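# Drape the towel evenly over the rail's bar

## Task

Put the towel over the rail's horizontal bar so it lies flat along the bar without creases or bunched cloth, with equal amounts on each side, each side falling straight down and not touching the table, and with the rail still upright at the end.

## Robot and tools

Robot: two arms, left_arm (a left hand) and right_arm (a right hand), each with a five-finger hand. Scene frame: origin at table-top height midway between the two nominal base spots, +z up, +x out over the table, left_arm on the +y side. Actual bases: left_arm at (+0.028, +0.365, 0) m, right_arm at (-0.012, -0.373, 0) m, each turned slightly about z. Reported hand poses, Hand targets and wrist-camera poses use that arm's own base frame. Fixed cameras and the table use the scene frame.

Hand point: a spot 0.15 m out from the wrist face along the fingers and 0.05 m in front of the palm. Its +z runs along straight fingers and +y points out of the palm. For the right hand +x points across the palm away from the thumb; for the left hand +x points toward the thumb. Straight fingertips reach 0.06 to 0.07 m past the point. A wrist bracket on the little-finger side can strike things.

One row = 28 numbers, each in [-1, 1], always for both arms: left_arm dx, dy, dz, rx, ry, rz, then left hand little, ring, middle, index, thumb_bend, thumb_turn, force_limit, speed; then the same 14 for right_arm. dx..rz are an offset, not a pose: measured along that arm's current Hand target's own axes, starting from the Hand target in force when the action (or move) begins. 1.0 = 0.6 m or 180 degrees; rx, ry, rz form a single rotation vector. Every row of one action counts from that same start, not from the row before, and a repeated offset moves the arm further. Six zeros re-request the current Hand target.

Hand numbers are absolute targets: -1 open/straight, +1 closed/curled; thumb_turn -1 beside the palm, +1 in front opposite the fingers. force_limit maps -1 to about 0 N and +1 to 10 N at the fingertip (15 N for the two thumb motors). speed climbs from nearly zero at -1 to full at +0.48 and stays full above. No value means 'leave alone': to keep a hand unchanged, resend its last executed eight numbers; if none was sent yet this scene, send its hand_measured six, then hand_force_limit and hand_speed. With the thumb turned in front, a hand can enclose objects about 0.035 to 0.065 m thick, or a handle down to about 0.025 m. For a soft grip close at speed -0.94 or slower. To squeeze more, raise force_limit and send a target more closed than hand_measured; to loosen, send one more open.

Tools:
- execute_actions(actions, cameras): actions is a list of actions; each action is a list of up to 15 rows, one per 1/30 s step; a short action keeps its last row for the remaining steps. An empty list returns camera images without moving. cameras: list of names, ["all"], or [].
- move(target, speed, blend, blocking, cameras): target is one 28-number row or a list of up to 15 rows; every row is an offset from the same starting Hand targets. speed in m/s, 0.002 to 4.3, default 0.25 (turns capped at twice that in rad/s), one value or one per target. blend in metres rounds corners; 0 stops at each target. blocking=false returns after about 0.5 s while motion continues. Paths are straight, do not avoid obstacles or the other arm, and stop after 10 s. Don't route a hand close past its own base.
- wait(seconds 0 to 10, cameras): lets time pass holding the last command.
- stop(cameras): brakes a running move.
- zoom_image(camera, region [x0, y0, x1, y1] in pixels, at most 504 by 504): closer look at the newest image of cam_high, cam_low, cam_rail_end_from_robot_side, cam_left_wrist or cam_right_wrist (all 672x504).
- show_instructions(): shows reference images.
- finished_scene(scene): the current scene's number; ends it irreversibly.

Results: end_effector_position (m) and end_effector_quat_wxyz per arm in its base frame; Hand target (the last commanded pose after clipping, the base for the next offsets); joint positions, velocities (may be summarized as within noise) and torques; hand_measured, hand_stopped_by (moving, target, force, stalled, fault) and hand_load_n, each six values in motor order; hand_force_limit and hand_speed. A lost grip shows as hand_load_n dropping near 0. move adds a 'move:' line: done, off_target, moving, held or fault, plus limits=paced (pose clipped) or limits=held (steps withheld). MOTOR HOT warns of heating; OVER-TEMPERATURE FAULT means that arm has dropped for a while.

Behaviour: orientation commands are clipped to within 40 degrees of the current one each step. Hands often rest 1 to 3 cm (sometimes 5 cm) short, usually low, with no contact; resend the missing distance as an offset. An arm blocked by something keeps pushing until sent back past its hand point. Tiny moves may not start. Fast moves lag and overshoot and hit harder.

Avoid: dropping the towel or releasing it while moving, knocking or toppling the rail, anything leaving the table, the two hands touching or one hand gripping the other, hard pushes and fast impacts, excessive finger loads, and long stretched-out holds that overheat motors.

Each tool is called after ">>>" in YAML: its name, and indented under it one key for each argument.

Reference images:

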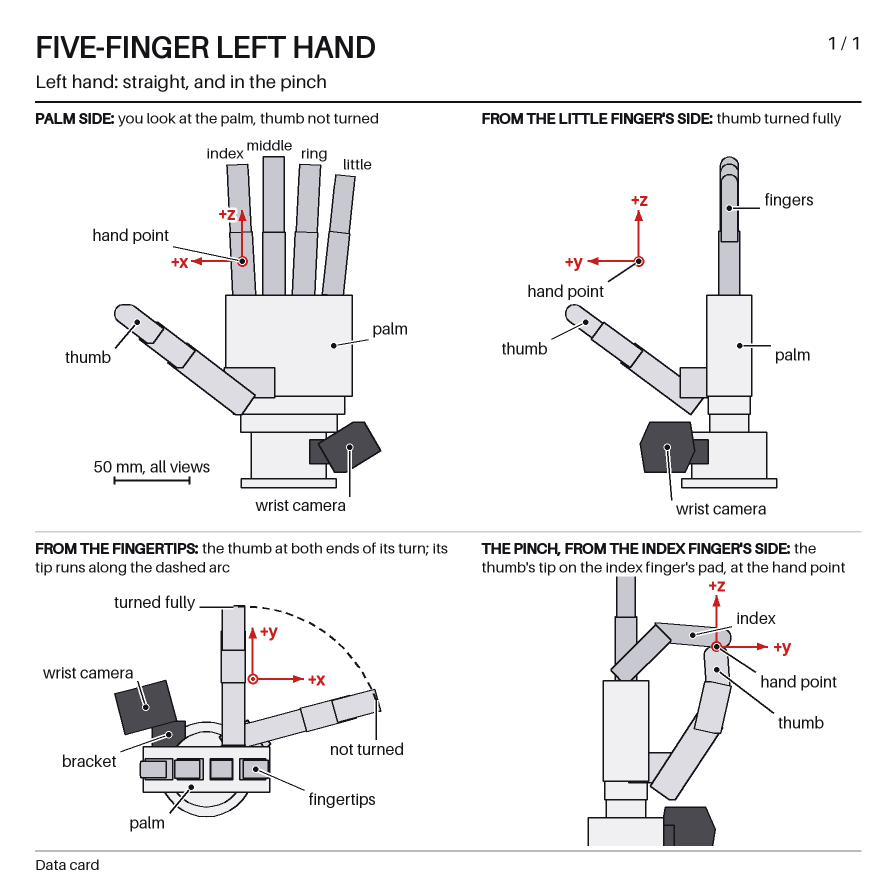

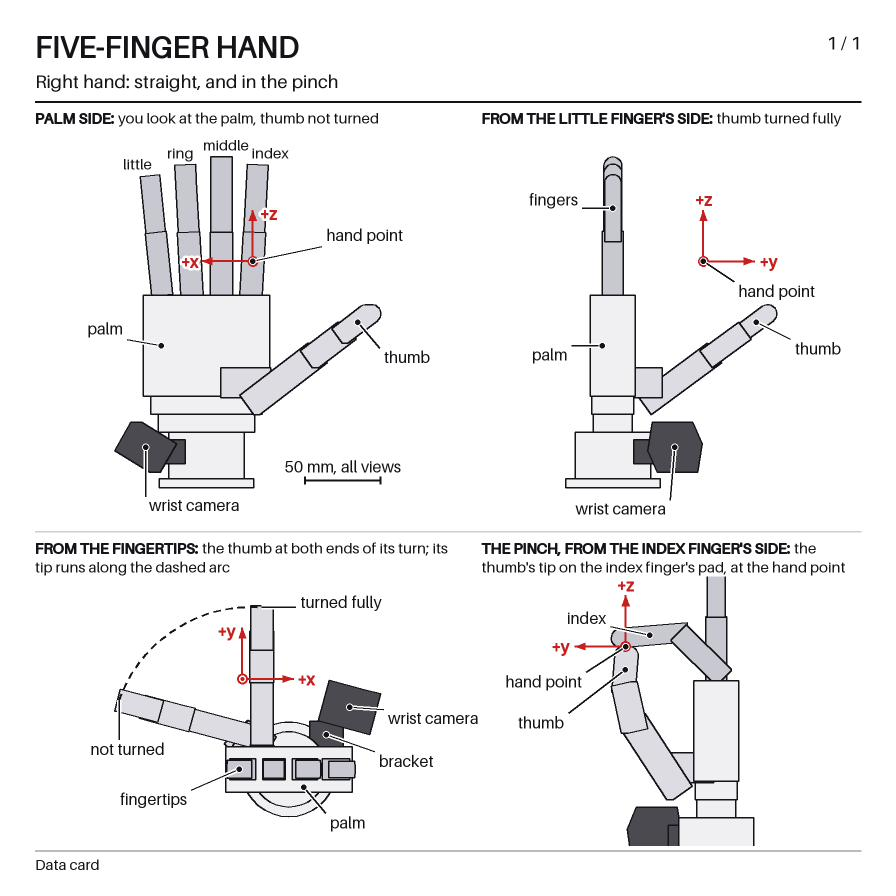

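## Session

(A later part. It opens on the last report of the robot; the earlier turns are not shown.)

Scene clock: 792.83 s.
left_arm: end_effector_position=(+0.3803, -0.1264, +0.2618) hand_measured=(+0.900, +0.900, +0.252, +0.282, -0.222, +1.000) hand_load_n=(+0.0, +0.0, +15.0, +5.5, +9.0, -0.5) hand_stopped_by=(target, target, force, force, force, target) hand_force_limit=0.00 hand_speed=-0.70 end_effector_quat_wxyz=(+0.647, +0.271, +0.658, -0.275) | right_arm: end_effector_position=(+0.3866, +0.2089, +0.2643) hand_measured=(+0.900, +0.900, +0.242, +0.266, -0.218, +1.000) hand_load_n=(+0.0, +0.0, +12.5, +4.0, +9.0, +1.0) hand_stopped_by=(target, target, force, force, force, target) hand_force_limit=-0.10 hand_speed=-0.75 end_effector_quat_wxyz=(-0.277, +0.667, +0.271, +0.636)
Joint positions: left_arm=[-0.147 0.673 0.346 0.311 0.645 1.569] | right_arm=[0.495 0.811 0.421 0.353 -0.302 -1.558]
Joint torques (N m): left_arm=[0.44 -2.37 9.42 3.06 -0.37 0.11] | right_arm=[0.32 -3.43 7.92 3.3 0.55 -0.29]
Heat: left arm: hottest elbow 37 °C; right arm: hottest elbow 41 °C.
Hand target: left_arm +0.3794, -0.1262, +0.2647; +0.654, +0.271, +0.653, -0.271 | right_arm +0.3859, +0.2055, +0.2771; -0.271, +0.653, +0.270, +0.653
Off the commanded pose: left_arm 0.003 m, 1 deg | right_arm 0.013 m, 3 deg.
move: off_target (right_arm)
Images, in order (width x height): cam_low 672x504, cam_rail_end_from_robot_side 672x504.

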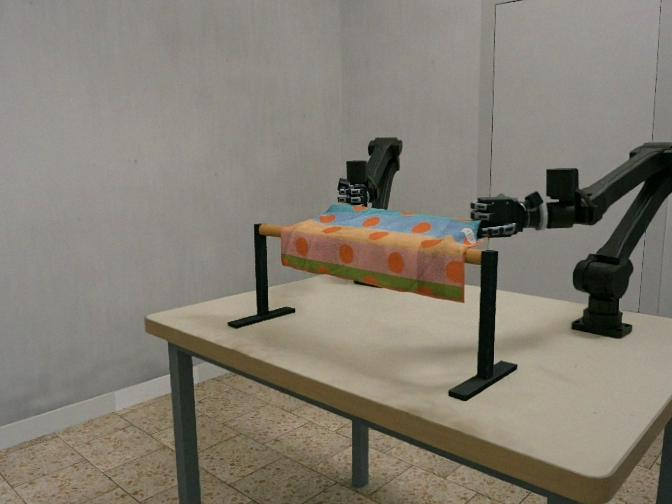

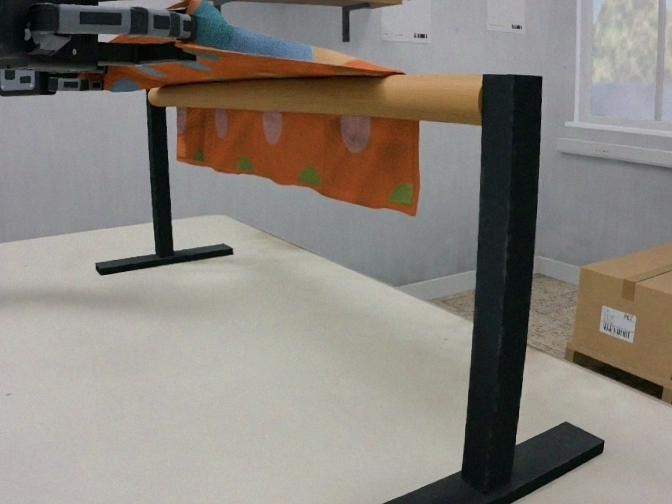

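>>> move:
  target:
    - [0.06,0.0106,0.0106,0,0,0,0.9,0.9,0.35,0.35,0.1,1,0,-0.7,-0.06,0.0106,0.0106,0,0,0,0.9,0.9,0.35,0.35,0.1,1,-0.1,-0.75]
    - [0.0892,0.0283,0.0283,0,0,0,0.9,0.9,0.35,0.35,0.1,1,0,-0.7,-0.0892,0.0283,0.0283,0,0,0,0.9,0.9,0.35,0.35,0.1,1,-0.1,-0.75]
  cameras: ["all"]
  speed: 0.07
  blend: 0.01

Scene clock: 802.23 s.
left_arm: end_effector_position=(+0.4024, -0.1307, +0.2144) hand_measured=(+0.900, +0.900, +0.252, +0.282, -0.222, +1.000) hand_load_n=(+0.0, +0.5, +14.0, +6.0, +10.0, +0.0) hand_stopped_by=(target, target, force, force, force, target) hand_force_limit=0.00 hand_speed=-0.70 end_effector_quat_wxyz=(+0.652, +0.274, +0.652, -0.275) | right_arm: end_effector_position=(+0.4053, +0.2112, +0.2235) hand_measured=(+0.900, +0.900, +0.242, +0.266, -0.218, +1.000) hand_load_n=(+0.0, +0.0, +11.5, +4.5, +9.0, +0.5) hand_stopped_by=(target, target, force, force, force, target) hand_force_limit=-0.10 hand_speed=-0.75 end_effector_quat_wxyz=(-0.279, +0.656, +0.271, +0.647)
Joint positions: left_arm=[-0.147 0.915 0.279 0.636 0.65 1.57] | right_arm=[0.465 0.998 0.358 0.633 -0.335 -1.558]
Joint torques (N m): left_arm=[2.02 -2.43 8.17 3.23 0.03 0.09] | right_arm=[-0.62 -2.08 7.09 3.23 0.11 -0.3]
Heat: left arm: hottest elbow 36 °C; right arm: hottest elbow 39 °C.
Hand target: left_arm +0.4034, -0.1262, +0.2111; +0.654, +0.271, +0.653, -0.271 | right_arm +0.4099, +0.2055, +0.2235; -0.271, +0.654, +0.270, +0.653
Off the commanded pose: left_arm 0.006 m, 1 deg | right_arm 0.007 m, 1 deg.
move: done
camera_calibration:
cam_left_wrist: T_world_to_cam=[[-0.65559, -0.703896, -0.273371, 0.236731], [-0.184292, 0.500226, -0.846056, 0.321937], [0.732283, -0.504286, -0.457665, -0.142866], [0, 0, 0, 1]] pos_world=[0.319147, -0.0664526, 0.271707]
cam_right_wrist: T_world_to_cam=[[0.682474, -0.690708, 0.239065, -0.183787], [-0.249805, -0.527804, -0.8118, 0.385212], [0.686897, 0.494313, -0.532755, -0.149061], [0, 0, 0, 1]] pos_world=[0.324047, 0.150056, 0.277239]

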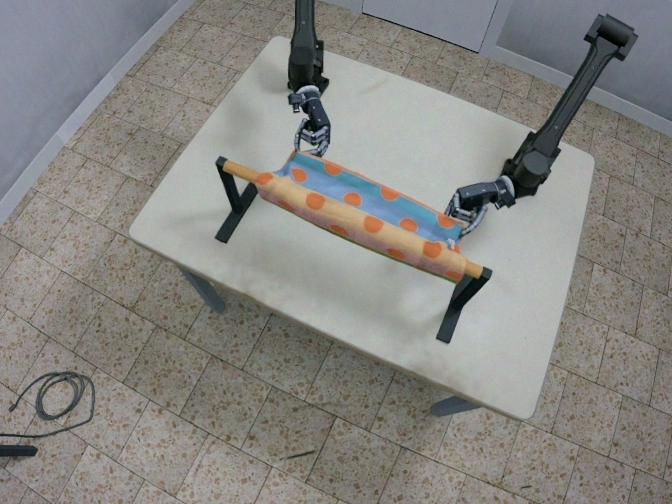

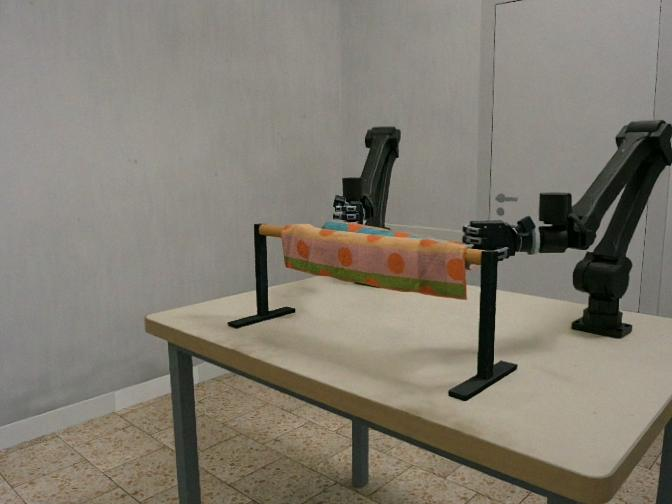

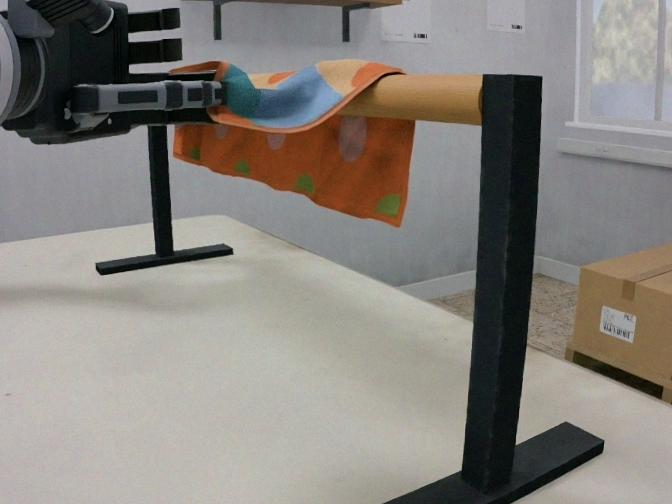

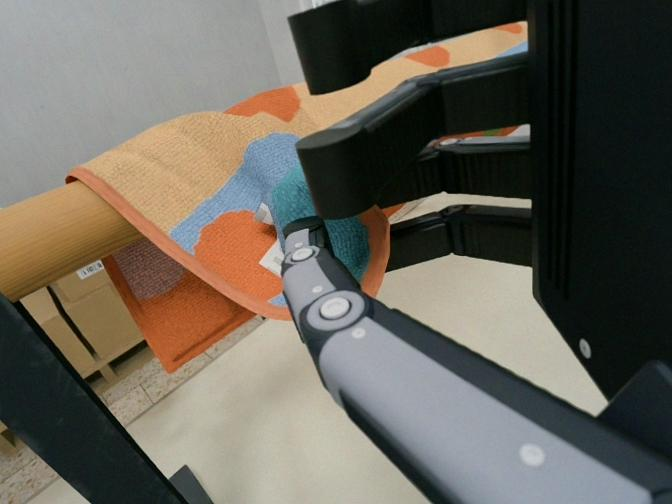

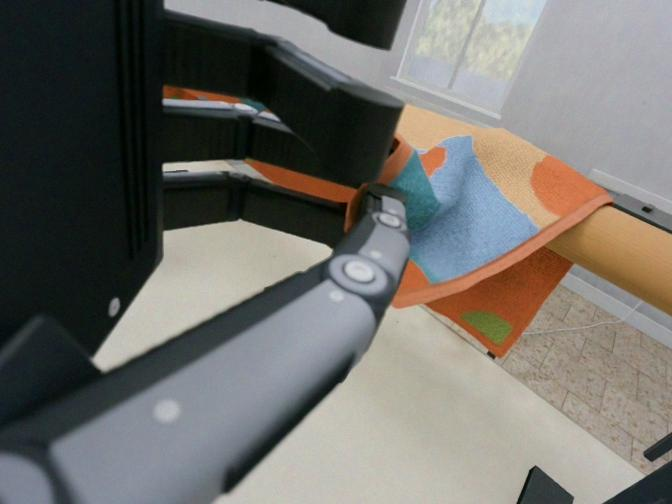

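>>> move:
  target:
    - [0.0333,0.0212,0.0212,0,0,0,0.9,0.9,0.35,0.35,0.1,1,0,-0.7,-0.045,0.0259,0.0259,0,0,0,0.9,0.9,0.35,0.35,0.1,1,-0.1,-0.75]
  cameras: ["all"]
  speed: 0.07

Scene clock: 806.60 s.
left_arm: end_effector_position=(+0.4174, -0.1347, +0.1910) hand_measured=(+0.900, +0.900, +0.252, +0.282, -0.222, +1.000) hand_load_n=(+0.0, +0.0, +14.5, +6.0, +9.5, -0.5) hand_stopped_by=(target, target, force, force, force, target) hand_force_limit=0.00 hand_speed=-0.70 end_effector_quat_wxyz=(+0.648, +0.277, +0.652, -0.278) | right_arm: end_effector_position=(+0.4264, +0.2104, +0.1944) hand_measured=(+0.900, +0.900, +0.242, +0.266, -0.218, +1.000) hand_load_n=(+0.0, +0.0, +11.0, +4.5, +9.5, +0.5) hand_stopped_by=(target, target, force, force, force, target) hand_force_limit=-0.10 hand_speed=-0.75 end_effector_quat_wxyz=(-0.279, +0.657, +0.271, +0.646)
Joint positions: left_arm=[-0.147 1.072 0.279 0.787 0.659 1.57] | right_arm=[0.429 1.165 0.358 0.795 -0.369 -1.558]
Joint torques (N m): left_arm=[2.84 -3.6 7.84 3.12 0.02 0.1] | right_arm=[-0.56 -3.43 6.68 3.19 0.04 -0.29]
Heat: left arm: hottest elbow 36 °C; right arm: hottest elbow 39 °C.
Hand target: left_arm +0.4214, -0.1264, +0.1912; +0.654, +0.271, +0.653, -0.271 | right_arm +0.4318, +0.2056, +0.1965; -0.271, +0.653, +0.270, +0.653
Off the commanded pose: left_arm 0.009 m, 1 deg | right_arm 0.008 m, 1 deg.
move: done
camera_calibration:
cam_left_wrist: T_world_to_cam=[[-0.663683, -0.697594, -0.269974, 0.24098], [-0.184777, 0.502632, -0.844523, 0.307118], [0.724832, -0.510611, -0.462488, -0.163468], [0, 0, 0, 1]] pos_world=[0.33517, -0.0697296, 0.248824]
cam_right_wrist: T_world_to_cam=[[0.681739, -0.691954, 0.237554, -0.190989], [-0.253918, -0.528315, -0.810191, 0.368001], [0.686118, 0.492019, -0.535872, -0.177225], [0, 0, 0, 1]] pos_world=[0.345244, 0.149463, 0.248551]

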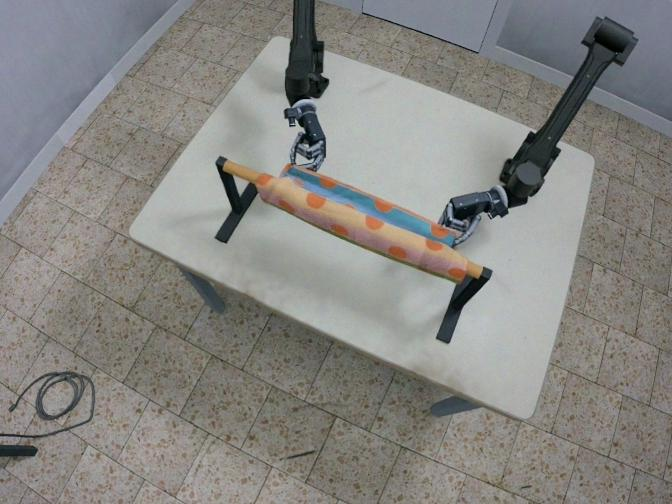

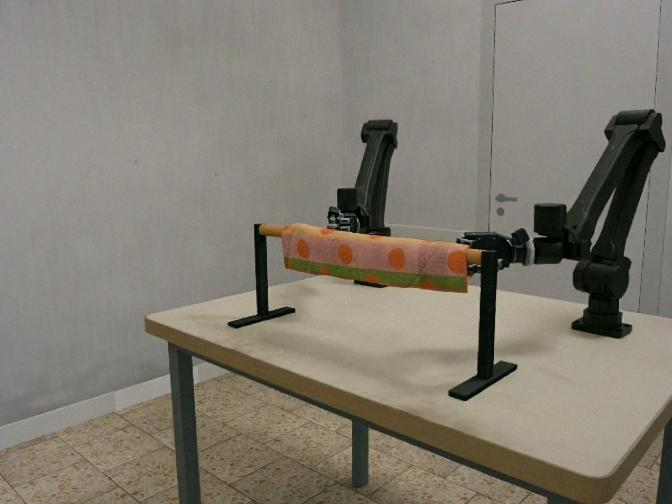

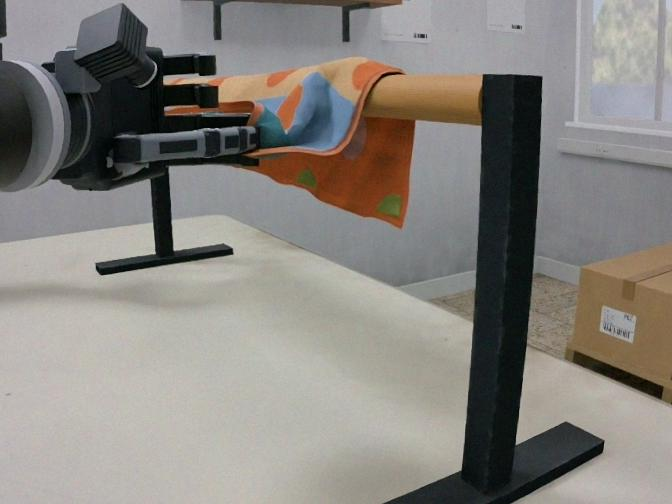

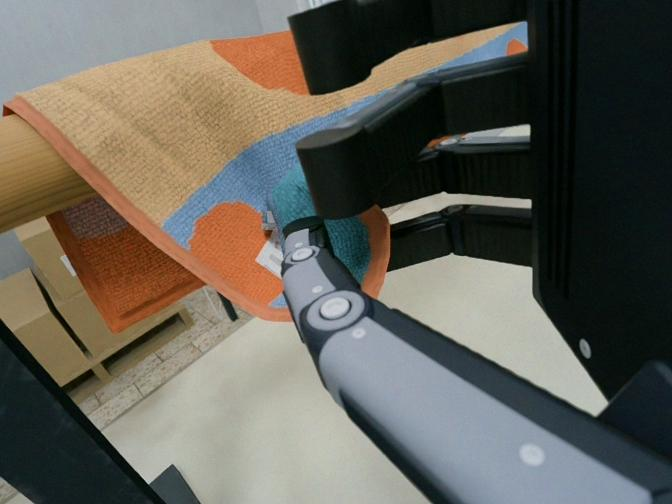

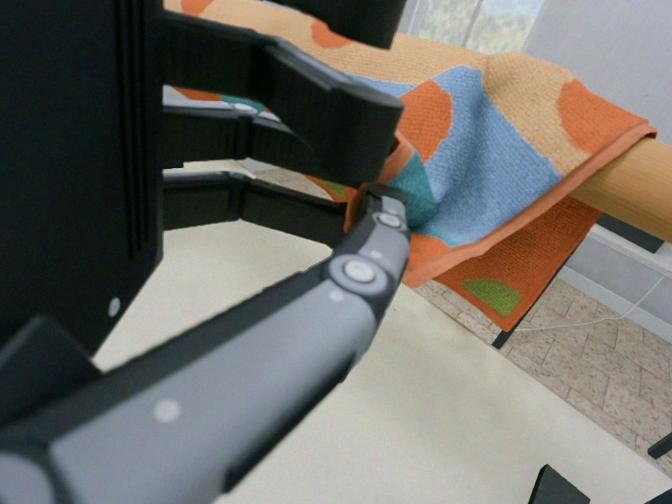

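>>> move:
  target:
    - [0.0133,0,0,0,0,0,0.9,0.9,0.35,0.35,0.1,1,0,-0.7,-0.015,0,0,0,0,0,0.9,0.9,0.35,0.35,0.1,1,-0.1,-0.75]
    - [0.0133,0,0,0,0,0,0.9,0.9,-0.3,-0.3,-0.8,1,0,-0.6,-0.015,0,0,0,0,0,0.9,0.9,-0.3,-0.3,-0.8,1,-0.1,-0.6]
  cameras: ["all"]
  speed: 0.07

Scene clock: 816.77 s.
left_arm: end_effector_position=(+0.4198, -0.1319, +0.1848) hand_measured=(+0.900, +0.900, -0.300, -0.300, -0.800, +1.000) hand_load_n=(+0.0, +0.0, +0.0, +0.0, +0.0, +0.5) hand_stopped_by=(target, target, target, target, target, target) hand_force_limit=0.00 hand_speed=-0.60 end_effector_quat_wxyz=(+0.650, +0.275, +0.652, -0.276) | right_arm: end_effector_position=(+0.4295, +0.2092, +0.1891) hand_measured=(+0.900, +0.900, -0.300, -0.300, -0.800, +1.000) hand_load_n=(+0.0, +0.0, +0.0, +0.0, +0.0, +0.0) hand_stopped_by=(target, target, target, target, target, target) hand_force_limit=-0.10 hand_speed=-0.60 end_effector_quat_wxyz=(-0.277, +0.656, +0.269, +0.649)
Joint positions: left_arm=[-0.14 1.108 0.272 0.834 0.659 1.569] | right_arm=[0.424 1.199 0.353 0.842 -0.369 -1.558]
Joint torques (N m): left_arm=[1.96 -4.01 7.32 2.99 0.03 0.1] | right_arm=[-0.26 -3.66 5.94 3.21 0.03 -0.31]
Heat: left arm: hottest elbow 35 °C; right arm: hottest elbow 38 °C.
Hand target: left_arm +0.4213, -0.1264, +0.1832; +0.653, +0.271, +0.653, -0.271 | right_arm +0.4317, +0.2055, +0.1874; -0.271, +0.654, +0.270, +0.653
Off the commanded pose: left_arm 0.006 m, 1 deg | right_arm 0.004 m, 1 deg.
move: done
camera_calibration:
cam_left_wrist: T_world_to_cam=[[-0.657759, -0.702592, -0.271512, 0.240036], [-0.185792, 0.500662, -0.845469, 0.301241], [0.729955, -0.50567, -0.459851, -0.168638], [0, 0, 0, 1]] pos_world=[0.336952, -0.0674476, 0.242315]
cam_right_wrist: T_world_to_cam=[[0.676706, -0.696053, 0.239957, -0.190027], [-0.251176, -0.52462, -0.81344, 0.362547], [0.692083, 0.490188, -0.529845, -0.184923], [0, 0, 0, 1]] pos_world=[0.347638, 0.148578, 0.242528]

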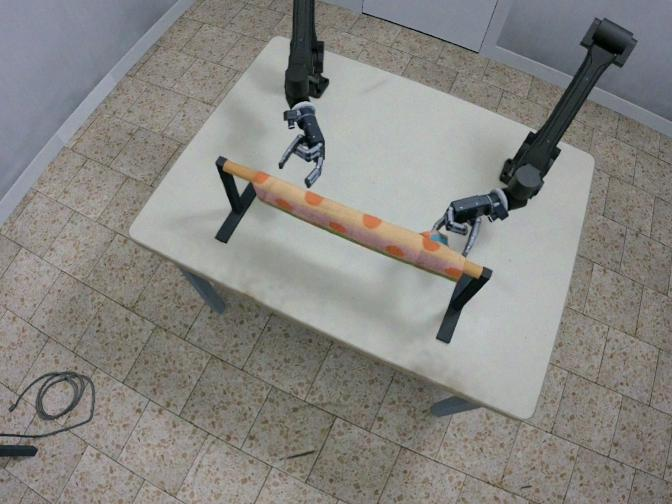

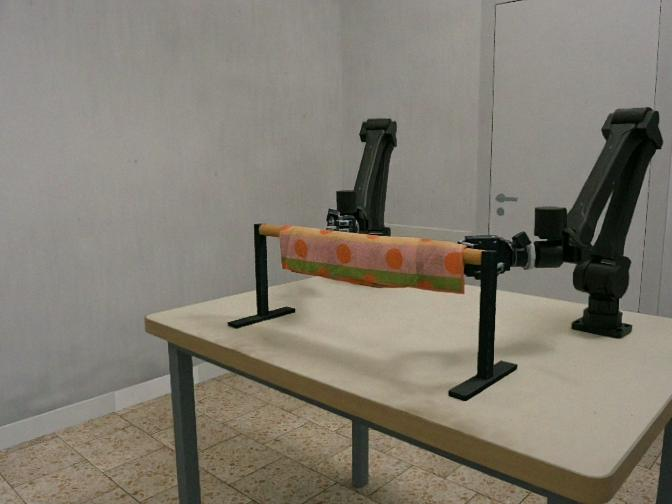

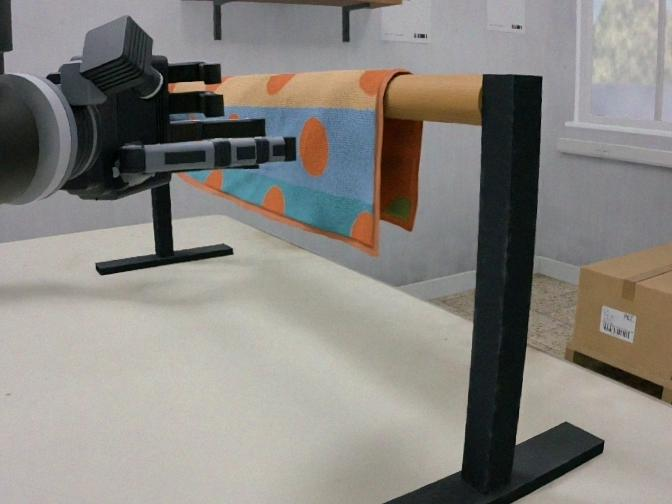

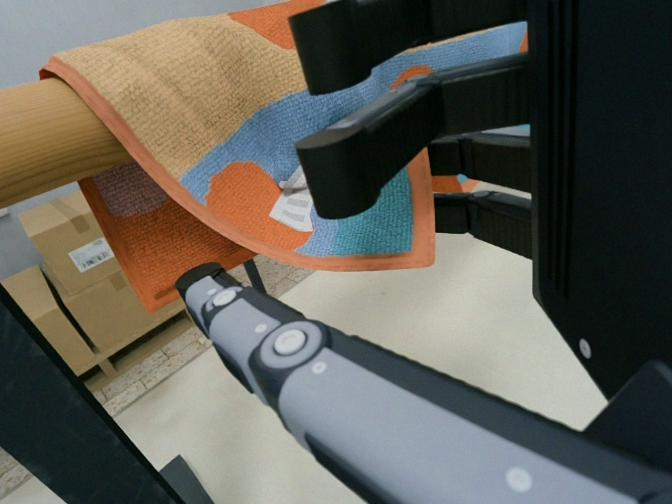

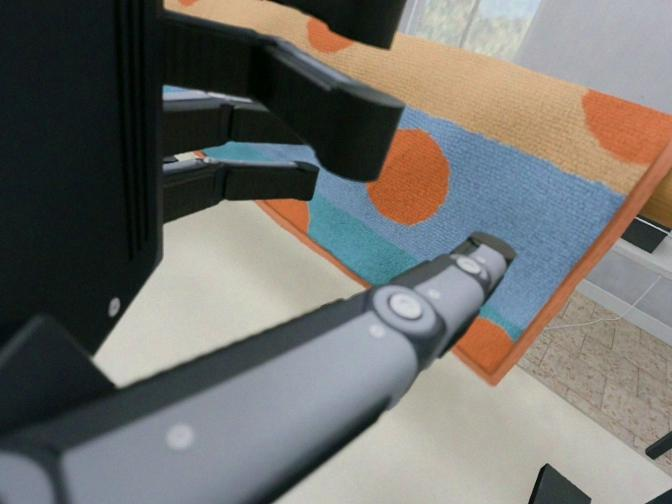

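>>> move:
  target:
    - [0.12,0,0,0,0,0,0.9,0.9,-0.3,-0.3,-0.8,1,0,-0.6,-0.12,0,0,0,0,0,0.9,0.9,-0.3,-0.3,-0.8,1,-0.1,-0.6]
  cameras: ["all"]
  speed: 0.05

Scene clock: 824.33 s.
left_arm: end_effector_position=(+0.4215, -0.1321, +0.1133) hand_measured=(+0.900, +0.900, -0.300, -0.300, -0.800, +1.000) hand_load_n=(+0.0, +0.0, +0.0, +0.0, +0.0, +0.5) hand_stopped_by=(target, target, target, target, target, target) hand_force_limit=0.00 hand_speed=-0.60 end_effector_quat_wxyz=(+0.651, +0.275, +0.652, -0.276) | right_arm: end_effector_position=(+0.4306, +0.2097, +0.1174) hand_measured=(+0.900, +0.900, -0.300, -0.300, -0.800, +1.000) hand_load_n=(+0.0, +0.0, +0.0, +0.0, +0.0, +0.5) hand_stopped_by=(target, target, target, target, target, target) hand_force_limit=-0.10 hand_speed=-0.60 end_effector_quat_wxyz=(-0.277, +0.655, +0.269, +0.649)
Joint positions: left_arm=[-0.14 1.516 0.217 1.299 0.659 1.569] | right_arm=[0.424 1.539 0.3 1.237 -0.369 -1.558]
Joint torques (N m): left_arm=[1.96 -6.01 3.58 3.17 0.02 0.09] | right_arm=[-0.44 -5.54 3.47 3.23 0.07 -0.28]
Heat: left arm: hottest elbow 34 °C; right arm: hottest elbow 37 °C.
Hand target: left_arm +0.4215, -0.1264, +0.1112; +0.654, +0.271, +0.653, -0.271 | right_arm +0.4317, +0.2056, +0.1156; -0.271, +0.653, +0.270, +0.653
Off the commanded pose: left_arm 0.006 m, 1 deg | right_arm 0.005 m, 1 deg.
move: done
camera_calibration:
cam_left_wrist: T_world_to_cam=[[-0.657267, -0.702644, -0.272563, 0.221352], [-0.184213, 0.500462, -0.845933, 0.240576], [0.730798, -0.505795, -0.458373, -0.203403], [0, 0, 0, 1]] pos_world=[0.338451, -0.0677475, 0.17061]
cam_right_wrist: T_world_to_cam=[[0.676335, -0.696213, 0.240539, -0.173115], [-0.249994, -0.524132, -0.814118, 0.304226], [0.692874, 0.490483, -0.528538, -0.224571], [0, 0, 0, 1]] pos_world=[0.348738, 0.149078, 0.170623]

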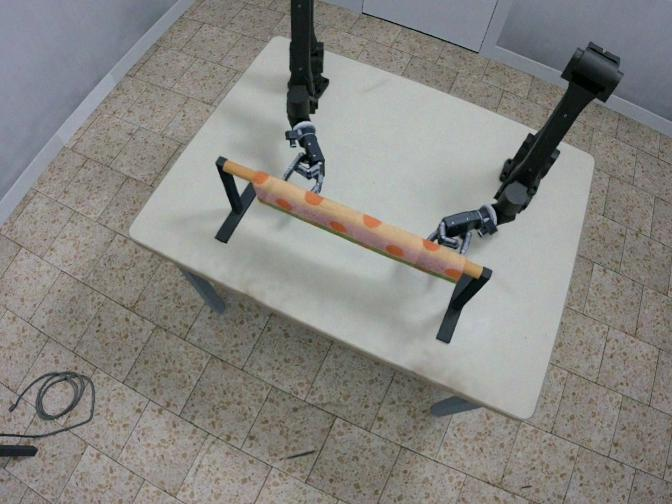

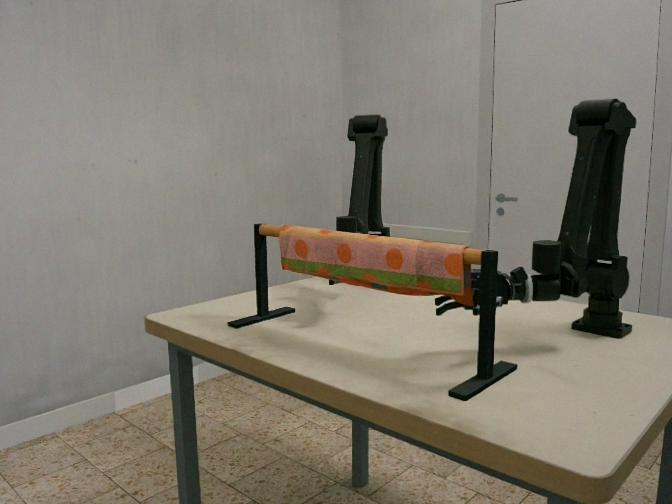

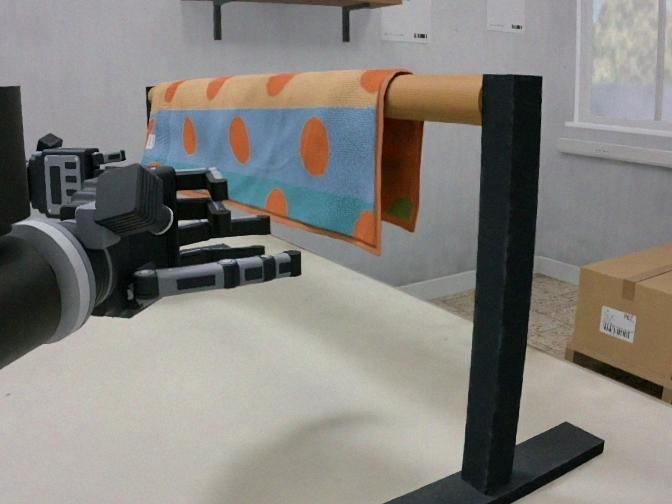

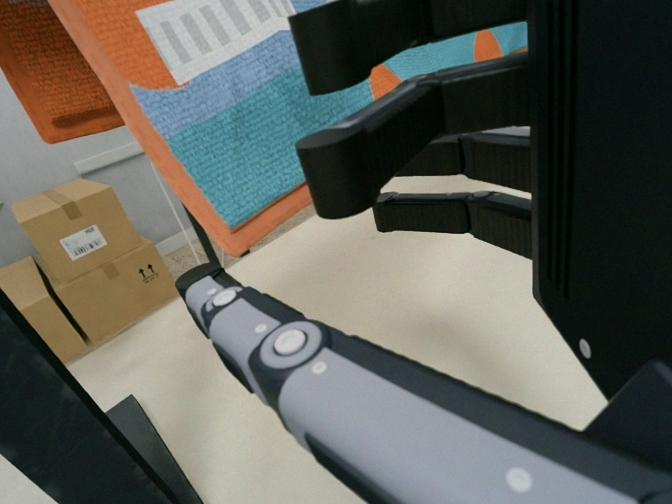

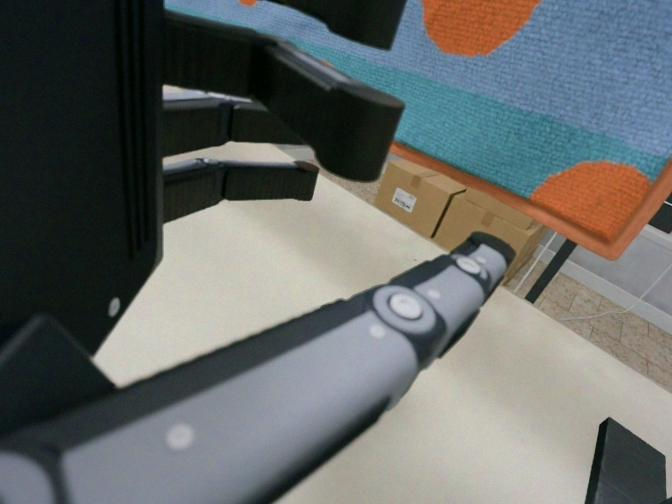

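>>> move:
  target:
    - [0.0,-0.153,-0.153,0,0,0,0.9,0.9,-0.3,-0.3,-0.8,1,0,-0.6,0,-0.153,-0.153,0,0,0,0.9,0.9,-0.3,-0.3,-0.8,1,-0.1,-0.6]
  cameras: ["all"]
  speed: 0.1

Scene clock: 828.10 s.
left_arm: end_effector_position=(+0.3475, -0.1216, +0.1045) hand_measured=(+0.900, +0.900, -0.300, -0.300, -0.800, +1.000) hand_load_n=(+0.0, +0.0, +0.0, +0.0, +0.0, +0.0) hand_stopped_by=(target, target, target, target, target, target) hand_force_limit=0.00 hand_speed=-0.60 end_effector_quat_wxyz=(+0.648, +0.265, +0.661, -0.269) | right_arm: end_effector_position=(+0.3410, +0.2049, +0.1067) hand_measured=(+0.900, +0.900, -0.300, -0.300, -0.800, +1.000) hand_load_n=(+0.0, +0.5, +0.0, +0.0, +0.0, +0.5) hand_stopped_by=(target, target, target, target, target, target) hand_force_limit=-0.10 hand_speed=-0.60 end_effector_quat_wxyz=(-0.272, +0.664, +0.267, +0.644)
Joint positions: left_arm=[-0.167 1.391 0.017 1.355 0.609 1.569] | right_arm=[0.604 1.408 0.087 1.297 -0.178 -1.558]
Joint torques (N m): left_arm=[0.85 -3.72 4.62 2.19 0.11 0.07] | right_arm=[0.67 -5.42 2.86 2.82 0.21 -0.29]
Heat: left arm: hottest elbow 34 °C; right arm: hottest elbow 36 °C.
Hand target: left_arm +0.3528, -0.1216, +0.1051; +0.649, +0.265, +0.661, -0.269 (not the last commanded pose) | right_arm +0.3390, +0.2057, +0.1155; -0.271, +0.654, +0.270, +0.653 (not the last commanded pose)
Off the commanded pose: left_arm 0.056 m, 1 deg | right_arm 0.040 m, 2 deg.
move: held (left_arm; a check stopped the path), off_target (right_arm; braked when a check withheld steps of left_arm); limits=held
pose unreachable (left arm): on one or more control steps of this call, first in action 0 (counted from 0), this arm could not follow its commanded pose, so it was not sent that pose on those steps. It may still have moved: this result reports where it is.
cause: moving toward the commanded pose would bring two parts of the arm too close to each other (joints 2 (shoulder) and 3 (elbow) lie between them).
camera_calibration:
cam_left_wrist: T_world_to_cam=[[-0.64517, -0.717437, -0.262753, 0.170749], [-0.212038, 0.49852, -0.840546, 0.223103], [0.734027, -0.486582, -0.473754, -0.145283], [0, 0, 0, 1]] pos_world=[0.26411, -0.0594112, 0.163565]
cam_right_wrist: T_world_to_cam=[[0.672765, -0.700638, 0.237686, -0.11076], [-0.269788, -0.531458, -0.802974, 0.277661], [0.688914, 0.476088, -0.54657, -0.159522], [0, 0, 0, 1]] pos_world=[0.259321, 0.145909, 0.16209]

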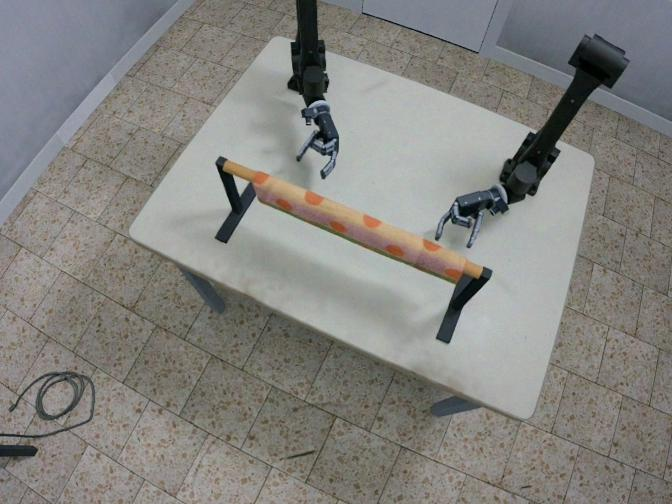

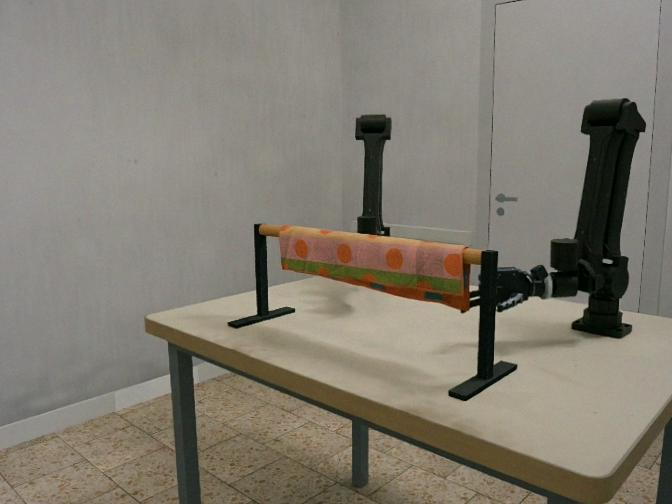

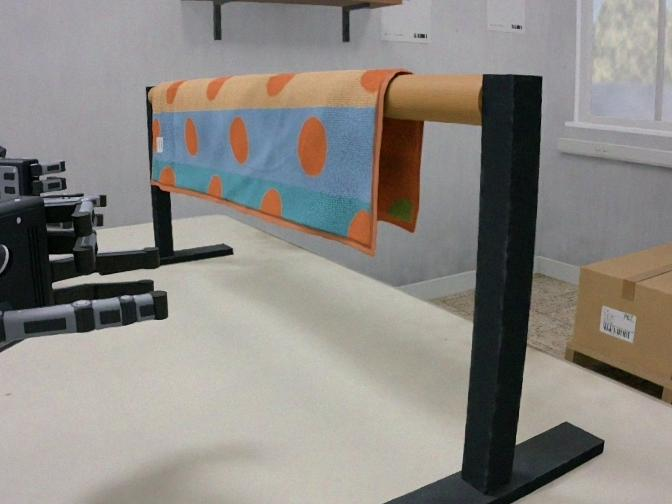

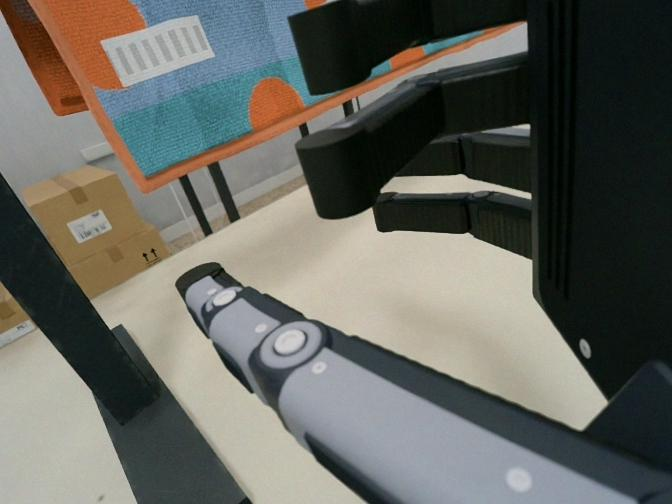

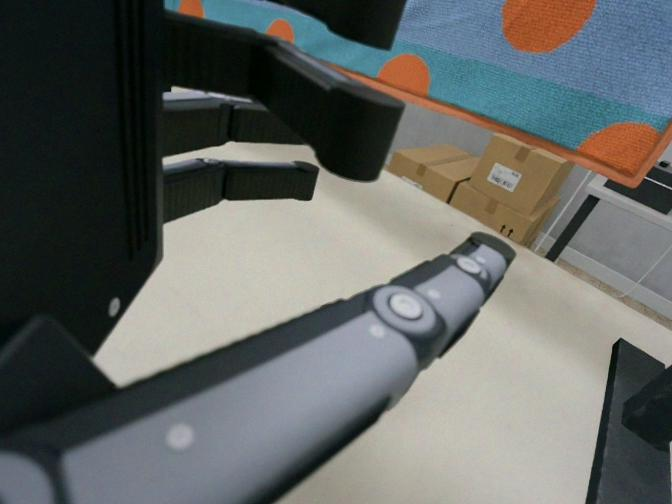

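>>> finished_scene:
  scene: 1

The scene is finished: the task was done.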